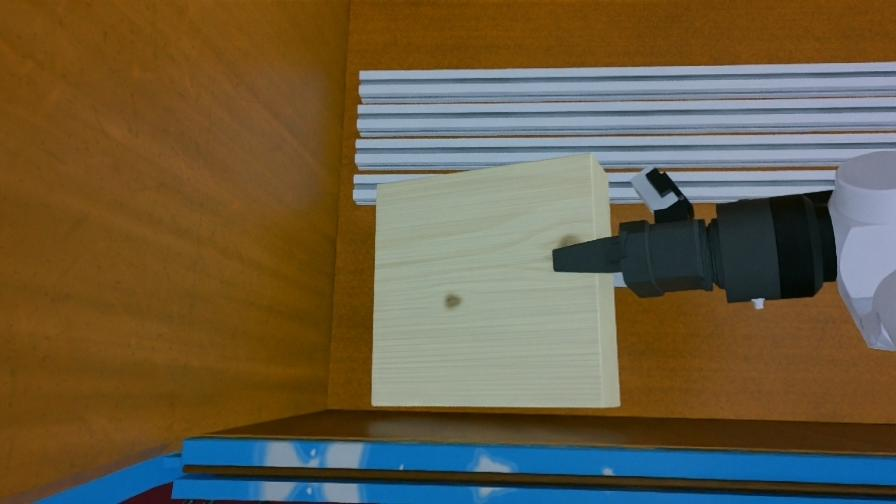

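Scene clock: 292.37 s.
Joint torques (N m): left_arm=[15.72 11.99 4.23 4.63 -0.01 0.44 0.09] | right_arm=[-12.71 -7.91 -3.04 -5.65 -4.48 7.51 -0.41]
External joint torques (N m): left_arm=[-1.63 -1.96 0.77 -0.05 -0.06 -0.17 0.06] | right_arm=[-5.93 0.88 -1.9 -2.43 -3.43 6.06 -0.45]
Wrist force (N): left_arm=[3.0 -1.8 -6.3] | right_arm=[-25.4 1.0 -8.6]
Wrist torque (N m): left_arm=[-0.08 0.31 0.10] | right_arm=[-0.60 1.78 -0.06]
Wrist force, peak (N): left_arm=[3.9 -2.3 -6.6] | right_arm=[-28.6 -1.2 -10.4]
move: done
base_odometry: x=+0.620 y=+0.004 heading=+0.002
lidar_m: 0.20 0.23 0.32 1.31 2.35 1.69 1.61 1.68 2.26 0.75 0.29 0.22
base_status: not commanded
joint_positions: torso_squat_rad=+0.800 torso_shift_rad=+0.200 torso_pitch_rad=+0.751 torso_yaw_rad=+0.400 left_shoulder_pitch_rad=+0.200 left_shoulder_roll_rad=+0.350 left_shoulder_yaw_rad=+0.000 left_elbow_rad=-0.600 left_forearm_roll_rad=+0.000 left_wrist_pitch_rad=+0.000 left_hand_roll_rad=+0.000 left_gripper_m=+0.099 right_shoulder_pitch_rad=-0.835 right_shoulder_roll_rad=-0.707 right_shoulder_yaw_rad=-0.378 right_elbow_rad=-0.266 right_forearm_roll_rad=-1.587 right_wrist_pitch_rad=+1.435 right_hand_roll_rad=+2.564 right_gripper_m=+0.074 head_pan_rad=-0.400 head_tilt_rad=+0.650
joint_status: all done
wheel_motors_off: 0
motor_effort: left_wheel=-6(6) right_wheel=+5(6)
contact_limits: right_gripper_m 672.5 mA
chest: x=+0.0801 y=+0.0001 z=+0.9847 quat_wxyz=(+0.912, +0.073, +0.359, +0.185) (m; base frame)
left_hand: x=-0.3803 y=+0.4886 z=+0.5770 quat_wxyz=(+0.944, +0.250, +0.203, +0.071) (m; base frame)
right_hand: x=+0.4249 y=-0.1006 z=+0.4277 quat_wxyz=(+0.587, +0.395, -0.401, +0.582) (m; base frame)
right_hand_status: reached (checked arc, as near as the solve gets, planned for 0.8 s): 1 mm and 1.7 deg off.
pictures: head_camera, right_wrist_camera
camera_calibration:
head_camera: T_world_to_cam=[[-0.0213791, -0.999502, -0.0232269, 0.0386091], [-0.974056, 0.0260589, -0.2248, 0.528026], [0.225293, 0.0178183, -0.974128, 0.981067], [0, 0, 0, 1]] pos_world=[0.294125, 0.00734917, 1.07528]
right_wrist_camera: T_world_to_cam=[[0.0276821, -0.341716, -0.939396, 0.354351], [-0.866714, -0.476418, 0.147762, 0.284239], [-0.498037, 0.810097, -0.309358, 0.497626], [0, 0, 0, 1]] pos_world=[0.484381, -0.146622, 0.444821]

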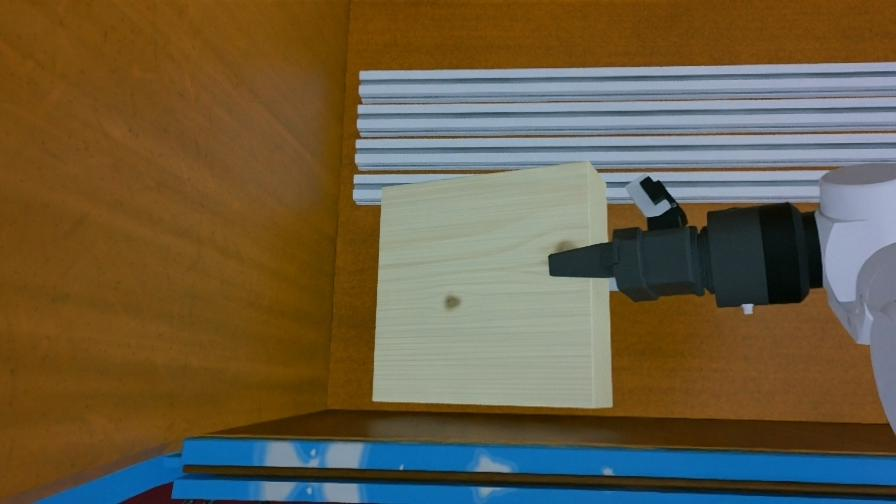

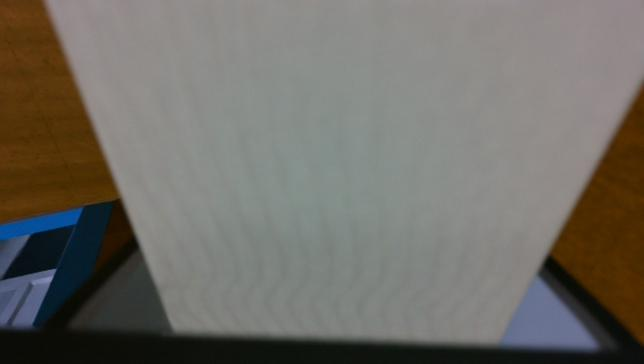

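Emit:
move:
  target: {"side":"right","x":0.426,"y":-0.10,"z":0.50,"quat_wxyz":[0.579,0.406,-0.406,0.579]}

Emit:
move:
  joints: {"torso_pitch_rad":0.83,"torso_squat_rad":0.82}

Emit:
move:
  target: {"side":"right","x":0.43,"y":-0.10,"z":0.43,"quat_wxyz":[0.561,0.430,-0.430,0.561]}
  cameras: ["head_camera"]

Scene clock: 298.40 s.
Joint torques (N m): left_arm=[15.88 11.76 4.58 4.78 0.1 0.42 -0.04] | right_arm=[-9.79 -5.82 -5.21 -12.12 -7.77 5.03 0.02]
External joint torques (N m): left_arm=[-1.47 -2.2 1.12 0.11 0.05 -0.19 -0.07] | right_arm=[-6.14 2.26 -2.65 -5.68 -6.31 3.87 -0.03]
Wrist force (N): left_arm=[3.8 -2.1 -5.9] | right_arm=[-25.2 0.2 -8.3]
Wrist torque (N m): left_arm=[-0.04 0.44 0.09] | right_arm=[-0.68 1.94 0.15]
Wrist force, peak (N): left_arm=[3.3 -1.6 -7.6] | right_arm=[-28.1 1.5 -9.2]
move: done
base_odometry: x=+0.620 y=+0.004 heading=+0.002
lidar_m: 0.20 0.22 0.33 1.32 2.36 1.68 1.60 1.68 2.26 0.76 0.31 0.21
base_status: not commanded
joint_positions: torso_squat_rad=+0.800 torso_shift_rad=+0.200 torso_pitch_rad=+0.751 torso_yaw_rad=+0.400 left_shoulder_pitch_rad=+0.200 left_shoulder_roll_rad=+0.350 left_shoulder_yaw_rad=+0.000 left_elbow_rad=-0.600 left_forearm_roll_rad=+0.000 left_wrist_pitch_rad=+0.000 left_hand_roll_rad=+0.000 left_gripper_m=+0.099 right_shoulder_pitch_rad=-0.459 right_shoulder_roll_rad=-0.608 right_shoulder_yaw_rad=-0.463 right_elbow_rad=-1.150 right_forearm_roll_rad=-1.597 right_wrist_pitch_rad=+1.474 right_hand_roll_rad=+2.045 right_gripper_m=+0.074 head_pan_rad=-0.400 head_tilt_rad=+0.650
joint_status: all done
wheel_motors_off: 0
motor_effort: left_wheel=-5(6) right_wheel=+6(7)
contact_limits: right_gripper_m 672.5 mA
chest: x=+0.0802 y=+0.0000 z=+0.9847 quat_wxyz=(+0.912, +0.073, +0.359, +0.185) (m; base frame)
left_hand: x=-0.3803 y=+0.4886 z=+0.5770 quat_wxyz=(+0.944, +0.250, +0.203, +0.071) (m; base frame)
right_hand: x=+0.4251 y=-0.1008 z=+0.4990 quat_wxyz=(+0.580, +0.406, -0.405, +0.579) (m; base frame)
right_hand_status: reached (checked arc, planned for 1.2 s): 2 mm and 0.2 deg off.
pictures: none

Scene clock: 299.83 s.
Joint torques (N m): left_arm=[16.9 12.11 4.32 5.28 0.06 0.52 0.03] | right_arm=[5.32 22.82 0.82 -0.44 -7.49 4.87 -0.05]
External joint torques (N m): left_arm=[-1.8 -1.78 0.86 -0.02 0.01 -0.21 0] | right_arm=[7.69 30.26 3.43 5.67 -6 3.99 -0.09]
Wrist force (N): left_arm=[3.5 -1.6 -6.0] | right_arm=[-25.6 0.5 -8.6]
Wrist torque (N m): left_arm=[-0.12 0.36 0.09] | right_arm=[-0.53 1.89 0.06]
Wrist force, peak (N): left_arm=[4.6 -2.5 -6.6] | right_arm=[-29.4 -2.3 -12.7]
move: contact_stop
base_odometry: x=+0.620 y=+0.004 heading=+0.003
lidar_m: 0.20 0.22 0.31 1.33 2.35 1.68 1.61 1.69 2.26 0.76 0.29 0.21
base_status: not commanded
joint_positions: torso_squat_rad=+0.820 torso_shift_rad=+0.197 torso_pitch_rad=+0.819 torso_yaw_rad=+0.398 left_shoulder_pitch_rad=+0.200 left_shoulder_roll_rad=+0.350 left_shoulder_yaw_rad=+0.000 left_elbow_rad=-0.600 left_forearm_roll_rad=+0.000 left_wrist_pitch_rad=+0.000 left_hand_roll_rad=+0.000 left_gripper_m=+0.099 right_shoulder_pitch_rad=-0.463 right_shoulder_roll_rad=-0.615 right_shoulder_yaw_rad=-0.465 right_elbow_rad=-1.152 right_forearm_roll_rad=-1.598 right_wrist_pitch_rad=+1.474 right_hand_roll_rad=+2.045 right_gripper_m=+0.074 head_pan_rad=-0.400 head_tilt_rad=+0.650
joint_status: torso_squat_rad contact_stop (moved +0.020 of +0.020); torso_pitch_rad contact_stop (moved +0.068 of +0.079)
wheel_motors_off: 0
motor_effort: left_wheel=-7(14) right_wheel=-20(30)
contact_limits: right_gripper_m 672.5 mA
chest: x=+0.0915 y=+0.0009 z=+0.9603 quat_wxyz=(+0.899, +0.078, +0.390, +0.181) (m; base frame)
left_hand: x=-0.3951 y=+0.4885 z=+0.5831 quat_wxyz=(+0.937, +0.250, +0.234, +0.062) (m; base frame)
right_hand: x=+0.4066 y=-0.1036 z=+0.4542 quat_wxyz=(+0.593, +0.421, -0.386, +0.568) (m; base frame)
pictures: none

not run: a stop that you did not command came earlier in this reply.

Emit:
move:
  joints: {"torso_squat_rad":0.8,"torso_shift_rad":0.2,"torso_pitch_rad":0.75,"torso_yaw_rad":0.4}

Emit:
move:
  target: {"side":"right","x":0.428,"y":-0.10,"z":0.46,"quat_wxyz":[0.579,0.406,-0.406,0.579]}

Emit:
move:
  target: {"side":"right","x":0.428,"y":-0.10,"z":0.46,"quat_wxyz":[0.552,0.442,-0.442,0.552]}
  cameras: ["head_camera"]

Emit:
move:
  joints: {"torso_squat_rad":0.84}
  cameras: ["head_camera"]

Scene clock: 304.17 s.
Joint torques (N m): left_arm=[15.72 12 4.33 4.68 -0.02 0.41 0.08] | right_arm=[-7.95 -4.6 -2.82 -10.88 -7.57 4.41 0.04]
External joint torques (N m): left_arm=[-1.63 -1.95 0.87 0 -0.06 -0.2 0.05] | right_arm=[-4.27 3.48 -0.11 -4.43 -6.03 3.61 -0.01]
Wrist force (N): left_arm=[3.2 -1.8 -6.4] | right_arm=[-25.8 2.2 -8.4]
Wrist torque (N m): left_arm=[-0.10 0.31 0.07] | right_arm=[-0.43 1.89 0.08]
Wrist force, peak (N): left_arm=[3.4 -1.7 -7.5] | right_arm=[-28.3 2.1 -8.4]
move: done
base_odometry: x=+0.620 y=+0.004 heading=+0.002
lidar_m: 0.20 0.22 0.31 1.31 2.35 1.68 1.61 1.68 2.27 0.76 0.29 0.21
base_status: not commanded
joint_positions: torso_squat_rad=+0.800 torso_shift_rad=+0.200 torso_pitch_rad=+0.751 torso_yaw_rad=+0.400 left_shoulder_pitch_rad=+0.200 left_shoulder_roll_rad=+0.350 left_shoulder_yaw_rad=+0.000 left_elbow_rad=-0.600 left_forearm_roll_rad=+0.000 left_wrist_pitch_rad=+0.000 left_hand_roll_rad=+0.000 left_gripper_m=+0.099 right_shoulder_pitch_rad=-0.460 right_shoulder_roll_rad=-0.608 right_shoulder_yaw_rad=-0.464 right_elbow_rad=-1.150 right_forearm_roll_rad=-1.598 right_wrist_pitch_rad=+1.474 right_hand_roll_rad=+2.045 right_gripper_m=+0.074 head_pan_rad=-0.400 head_tilt_rad=+0.650
joint_status: all done
wheel_motors_off: 0
motor_effort: left_wheel=-5(7) right_wheel=+3(20)
contact_limits: right_gripper_m 672.5 mA
chest: x=+0.0801 y=+0.0001 z=+0.9847 quat_wxyz=(+0.912, +0.073, +0.359, +0.185) (m; base frame)
left_hand: x=-0.3803 y=+0.4885 z=+0.5769 quat_wxyz=(+0.944, +0.249, +0.203, +0.071) (m; base frame)
right_hand: x=+0.4256 y=-0.1009 z=+0.4993 quat_wxyz=(+0.580, +0.406, -0.405, +0.579) (m; base frame)
pictures: none

Scene clock: 305.30 s.
Joint torques (N m): left_arm=[16.16 11.88 4.33 4.76 -0.06 0.4 0.06] | right_arm=[-10.62 -8.09 -3.49 -9.26 -6.79 6.57 -0.43]
External joint torques (N m): left_arm=[-1.2 -2.08 0.87 0.08 -0.11 -0.21 0.03] | right_arm=[-5.68 0.38 -1.45 -3.98 -5.48 5.3 -0.48]
Wrist force (N): left_arm=[2.7 -1.8 -6.6] | right_arm=[-25.9 1.0 -9.0]
Wrist torque (N m): left_arm=[-0.05 0.27 0.13] | right_arm=[-0.58 1.97 -0.08]
Wrist force, peak (N): left_arm=[3.7 -1.4 -7.3] | right_arm=[-29.3 2.4 -10.6]
move: done
base_odometry: x=+0.620 y=+0.004 heading=+0.002
lidar_m: 0.20 0.23 0.32 1.32 2.38 1.69 1.62 1.68 2.26 0.77 0.29 0.22
base_status: not commanded
joint_positions: torso_squat_rad=+0.800 torso_shift_rad=+0.200 torso_pitch_rad=+0.751 torso_yaw_rad=+0.400 left_shoulder_pitch_rad=+0.200 left_shoulder_roll_rad=+0.350 left_shoulder_yaw_rad=+0.000 left_elbow_rad=-0.600 left_forearm_roll_rad=+0.000 left_wrist_pitch_rad=+0.000 left_hand_roll_rad=+0.000 left_gripper_m=+0.099 right_shoulder_pitch_rad=-0.606 right_shoulder_roll_rad=-0.639 right_shoulder_yaw_rad=-0.435 right_elbow_rad=-0.794 right_forearm_roll_rad=-1.584 right_wrist_pitch_rad=+1.467 right_hand_roll_rad=+2.261 right_gripper_m=+0.074 head_pan_rad=-0.400 head_tilt_rad=+0.650
joint_status: all done
wheel_motors_off: 0
motor_effort: left_wheel=-4(6) right_wheel=+4(6)
contact_limits: right_gripper_m 672.5 mA
chest: x=+0.0802 y=+0.0001 z=+0.9847 quat_wxyz=(+0.912, +0.073, +0.359, +0.185) (m; base frame)
left_hand: x=-0.3803 y=+0.4885 z=+0.5770 quat_wxyz=(+0.944, +0.250, +0.203, +0.071) (m; base frame)
right_hand: x=+0.4271 y=-0.1005 z=+0.4592 quat_wxyz=(+0.580, +0.405, -0.405, +0.579) (m; base frame)
right_hand_status: reached (checked arc, planned for 0.7 s): 1 mm and 0.3 deg off.
pictures: none

Scene clock: 306.60 s.
Joint torques (N m): left_arm=[16.06 12.08 4.37 4.65 -0.01 0.46 -0.05] | right_arm=[-13.03 -7.76 -2.99 -5.22 -4.72 8.1 -0.42]
External joint torques (N m): left_arm=[-1.3 -1.87 0.91 -0.03 -0.05 -0.14 -0.07] | right_arm=[-6.35 1.36 -1.82 -2 -3.86 6.44 -0.47]
Wrist force (N): left_arm=[2.8 -2.0 -6.3] | right_arm=[-26.9 1.6 -5.4]
Wrist torque (N m): left_arm=[-0.08 0.29 0.10] | right_arm=[-0.47 2.00 -0.04]
Wrist force, peak (N): left_arm=[3.7 -2.5 -6.9] | right_arm=[-27.5 2.3 -10.6]
move: done
base_odometry: x=+0.620 y=+0.004 heading=+0.002
lidar_m: 0.19 0.21 0.32 1.32 2.36 1.69 1.61 1.69 2.26 0.76 0.29 0.21
base_status: not commanded
joint_positions: torso_squat_rad=+0.800 torso_shift_rad=+0.200 torso_pitch_rad=+0.751 torso_yaw_rad=+0.400 left_shoulder_pitch_rad=+0.200 left_shoulder_roll_rad=+0.350 left_shoulder_yaw_rad=+0.000 left_elbow_rad=-0.600 left_forearm_roll_rad=+0.000 left_wrist_pitch_rad=+0.000 left_hand_roll_rad=+0.000 left_gripper_m=+0.099 right_shoulder_pitch_rad=-0.833 right_shoulder_roll_rad=-0.720 right_shoulder_yaw_rad=-0.423 right_elbow_rad=-0.266 right_forearm_roll_rad=-1.617 right_wrist_pitch_rad=+1.569 right_hand_roll_rad=+2.563 right_gripper_m=+0.074 head_pan_rad=-0.400 head_tilt_rad=+0.650
joint_status: all done
wheel_motors_off: 0
motor_effort: left_wheel=-4(6) right_wheel=+5(8)
contact_limits: right_gripper_m 672.5 mA
chest: x=+0.0801 y=+0.0001 z=+0.9847 quat_wxyz=(+0.912, +0.073, +0.359, +0.185) (m; base frame)
left_hand: x=-0.3803 y=+0.4885 z=+0.5770 quat_wxyz=(+0.944, +0.250, +0.203, +0.071) (m; base frame)
right_hand: x=+0.4270 y=-0.1005 z=+0.4596 quat_wxyz=(+0.560, +0.433, -0.438, +0.555) (m; base frame)
right_hand_status: reached (checked arc, as near as the solve gets, planned for 0.9 s): 1 mm and 1.5 deg off.
pictures: head_camera
camera_calibration:
head_camera: T_world_to_cam=[[-0.0213803, -0.999502, -0.023229, 0.0386117], [-0.974034, 0.0260622, -0.224895, 0.528122], [0.225389, 0.0178175, -0.974106, 0.981015], [0, 0, 0, 1]] pos_world=[0.294125, 0.00734918, 1.07528]

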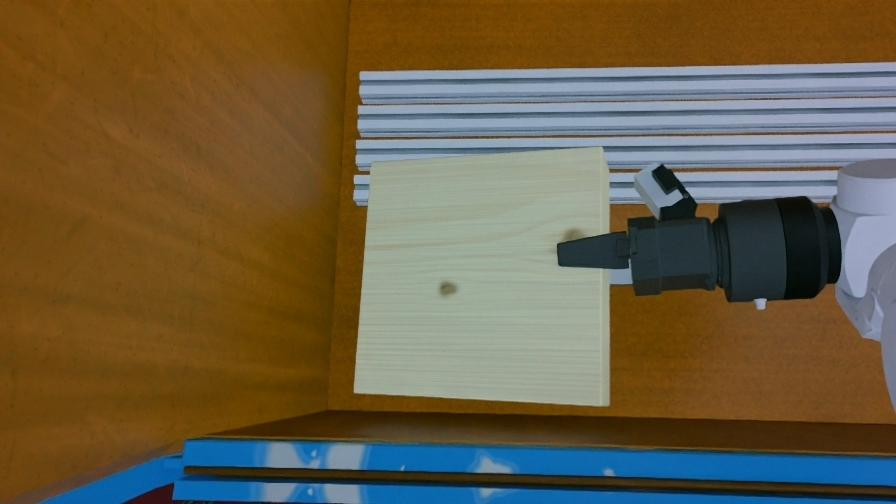

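Scene clock: 307.40 s.
Joint torques (N m): left_arm=[15.83 12.13 4.42 4.6 -0.02 0.36 0.06] | right_arm=[-12.84 -7.72 -2.9 -5.72 -4.99 7.76 -0.3]
External joint torques (N m): left_arm=[-1.52 -1.83 0.96 -0.07 -0.07 -0.25 0.03] | right_arm=[-6.13 1.4 -1.73 -2.46 -4.01 6.21 -0.35]
Wrist force (N): left_arm=[3.3 -1.6 -6.3] | right_arm=[-26.3 2.0 -5.3]
Wrist torque (N m): left_arm=[-0.09 0.36 0.13] | right_arm=[-0.35 1.99 -0.05]
Wrist force, peak (N): left_arm=[3.4 -2.4 -7.0] | right_arm=[-28.1 3.6 -5.5]
move: done
base_odometry: x=+0.620 y=+0.004 heading=+0.002
lidar_m: 0.20 0.22 0.32 1.33 2.36 1.69 1.61 1.68 2.27 0.77 0.30 0.21
base_status: not commanded
joint_positions: torso_squat_rad=+0.840 torso_shift_rad=+0.200 torso_pitch_rad=+0.751 torso_yaw_rad=+0.400 left_shoulder_pitch_rad=+0.200 left_shoulder_roll_rad=+0.350 left_shoulder_yaw_rad=+0.000 left_elbow_rad=-0.600 left_forearm_roll_rad=+0.000 left_wrist_pitch_rad=+0.000 left_hand_roll_rad=+0.000 left_gripper_m=+0.099 right_shoulder_pitch_rad=-0.833 right_shoulder_roll_rad=-0.720 right_shoulder_yaw_rad=-0.423 right_elbow_rad=-0.266 right_forearm_roll_rad=-1.617 right_wrist_pitch_rad=+1.568 right_hand_roll_rad=+2.563 right_gripper_m=+0.074 head_pan_rad=-0.400 head_tilt_rad=+0.650
joint_status: all done
wheel_motors_off: 0
motor_effort: left_wheel=-5(6) right_wheel=+4(7)
contact_limits: right_gripper_m 672.5 mA
chest: x=+0.0761 y=+0.0001 z=+0.9647 quat_wxyz=(+0.912, +0.073, +0.359, +0.185) (m; base frame)
left_hand: x=-0.3843 y=+0.4885 z=+0.5569 quat_wxyz=(+0.944, +0.250, +0.203, +0.071) (m; base frame)
right_hand: x=+0.4229 y=-0.1005 z=+0.4395 quat_wxyz=(+0.560, +0.433, -0.437, +0.555) (m; base frame)
pictures: head_camera
camera_calibration:
head_camera: T_world_to_cam=[[-0.0213803, -0.999502, -0.023229, 0.0380594], [-0.974034, 0.0260622, -0.224895, 0.51963], [0.225389, 0.0178175, -0.974106, 0.962457], [0, 0, 0, 1]] pos_world=[0.290025, 0.00734918, 1.05528]

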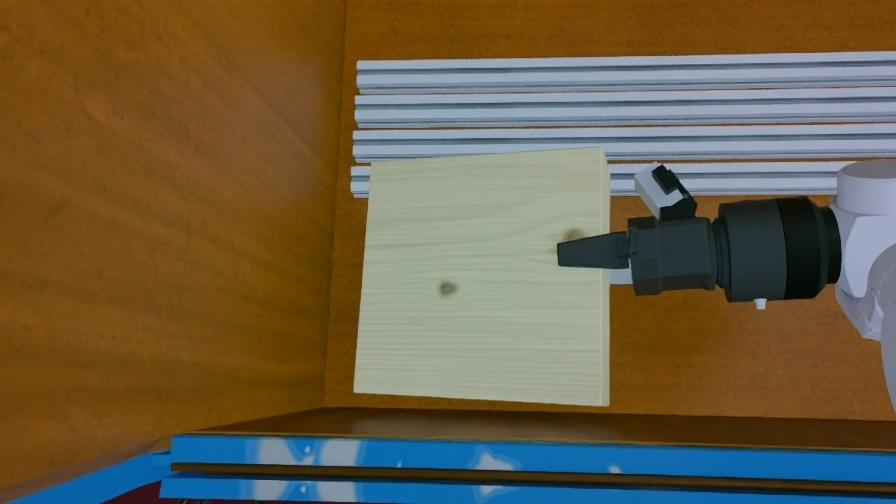

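Emit:
move:
  target: {"side":"right","x":0.429,"y":-0.10,"z":0.44,"quat_wxyz":[0.535,0.4555,-0.4285,0.5685]}

Emit:
move:
  joints: {"torso_squat_rad":0.89}
  cameras: ["head_camera"]

Scene clock: 310.43 s.
Joint torques (N m): left_arm=[15.96 11.9 4.59 4.61 -0.09 0.47 0.04] | right_arm=[-13.68 -8.65 -2.99 -5.76 -4.94 7.75 -0.27]
External joint torques (N m): left_arm=[-1.39 -2.06 1.13 -0.07 -0.14 -0.14 0.02] | right_arm=[-6.36 0.71 -1.77 -2.36 -3.94 6.24 -0.32]
Wrist force (N): left_arm=[2.9 -1.8 -6.2] | right_arm=[-26.8 1.5 -6.1]
Wrist torque (N m): left_arm=[-0.11 0.28 0.10] | right_arm=[-0.33 2.01 0.08]
Wrist force, peak (N): left_arm=[3.6 -2.0 -7.3] | right_arm=[-30.4 1.1 -7.3]
move: short
base_odometry: x=+0.620 y=+0.004 heading=+0.002
lidar_m: 0.21 0.22 0.33 1.33 2.37 1.69 1.60 1.68 2.26 0.77 0.30 0.22
base_status: not commanded
joint_positions: torso_squat_rad=+0.840 torso_shift_rad=+0.200 torso_pitch_rad=+0.751 torso_yaw_rad=+0.400 left_shoulder_pitch_rad=+0.200 left_shoulder_roll_rad=+0.350 left_shoulder_yaw_rad=+0.000 left_elbow_rad=-0.600 left_forearm_roll_rad=+0.000 left_wrist_pitch_rad=+0.000 left_hand_roll_rad=+0.000 left_gripper_m=+0.099 right_shoulder_pitch_rad=-0.862 right_shoulder_roll_rad=-0.736 right_shoulder_yaw_rad=-0.392 right_elbow_rad=-0.266 right_forearm_roll_rad=-1.585 right_wrist_pitch_rad=+1.564 right_hand_roll_rad=+2.548 right_gripper_m=+0.074 head_pan_rad=-0.400 head_tilt_rad=+0.650
joint_status: all done
wheel_motors_off: 0
motor_effort: left_wheel=-5(10) right_wheel=+4(8)
contact_limits: right_gripper_m 672.5 mA
chest: x=+0.0761 y=+0.0001 z=+0.9647 quat_wxyz=(+0.912, +0.073, +0.359, +0.185) (m; base frame)
left_hand: x=-0.3843 y=+0.4885 z=+0.5569 quat_wxyz=(+0.944, +0.250, +0.203, +0.071) (m; base frame)
right_hand: x=+0.4278 y=-0.1005 z=+0.4396 quat_wxyz=(+0.553, +0.433, -0.420, +0.575) (m; base frame)
right_hand_status: short (checked arc, as near as the solve gets, planned for 0.2 s): 1 mm and 3.5 deg off. The place is met; only the turn is off.
pictures: none

Scene clock: 311.30 s.
Joint torques (N m): left_arm=[16.19 11.9 4.34 4.7 0.06 0.4 0.09] | right_arm=[-13.49 -8.52 -2.83 -5.69 -5.1 7.81 -0.29]
External joint torques (N m): left_arm=[-1.16 -2.06 0.88 0.02 0.01 -0.2 0.06] | right_arm=[-6.17 0.84 -1.61 -2.28 -4.1 6.3 -0.33]
Wrist force (N): left_arm=[3.4 -1.7 -6.6] | right_arm=[-26.7 1.4 -5.7]
Wrist torque (N m): left_arm=[-0.14 0.36 0.12] | right_arm=[-0.40 1.94 0.11]
Wrist force, peak (N): left_arm=[4.3 -1.3 -7.1] | right_arm=[-28.3 2.4 -6.4]
move: done
base_odometry: x=+0.620 y=+0.004 heading=+0.002
lidar_m: 0.20 0.21 0.31 1.33 2.37 1.69 1.62 1.68 2.26 0.75 0.30 0.22
base_status: not commanded
joint_positions: torso_squat_rad=+0.890 torso_shift_rad=+0.200 torso_pitch_rad=+0.751 torso_yaw_rad=+0.400 left_shoulder_pitch_rad=+0.200 left_shoulder_roll_rad=+0.350 left_shoulder_yaw_rad=+0.000 left_elbow_rad=-0.600 left_forearm_roll_rad=+0.000 left_wrist_pitch_rad=+0.000 left_hand_roll_rad=+0.000 left_gripper_m=+0.099 right_shoulder_pitch_rad=-0.862 right_shoulder_roll_rad=-0.736 right_shoulder_yaw_rad=-0.392 right_elbow_rad=-0.266 right_forearm_roll_rad=-1.585 right_wrist_pitch_rad=+1.564 right_hand_roll_rad=+2.548 right_gripper_m=+0.074 head_pan_rad=-0.400 head_tilt_rad=+0.650
joint_status: all done
wheel_motors_off: 0
motor_effort: left_wheel=-5(6) right_wheel=+4(6)
contact_limits: right_gripper_m 672.5 mA
chest: x=+0.0708 y=+0.0001 z=+0.9386 quat_wxyz=(+0.912, +0.073, +0.359, +0.185) (m; base frame)
left_hand: x=-0.3896 y=+0.4885 z=+0.5308 quat_wxyz=(+0.944, +0.250, +0.203, +0.071) (m; base frame)
right_hand: x=+0.4225 y=-0.1005 z=+0.4135 quat_wxyz=(+0.553, +0.433, -0.420, +0.575) (m; base frame)
pictures: head_camera
camera_calibration:
head_camera: T_world_to_cam=[[-0.0213791, -0.999502, -0.0232269, 0.0373374], [-0.974056, 0.0260589, -0.2248, 0.508507], [0.225293, 0.0178183, -0.974128, 0.938277], [0, 0, 0, 1]] pos_world=[0.284725, 0.00734917, 1.02918]

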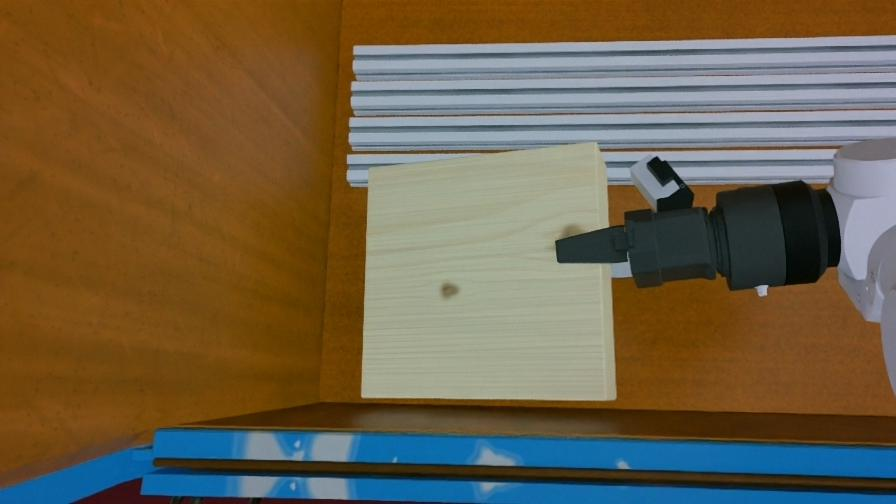

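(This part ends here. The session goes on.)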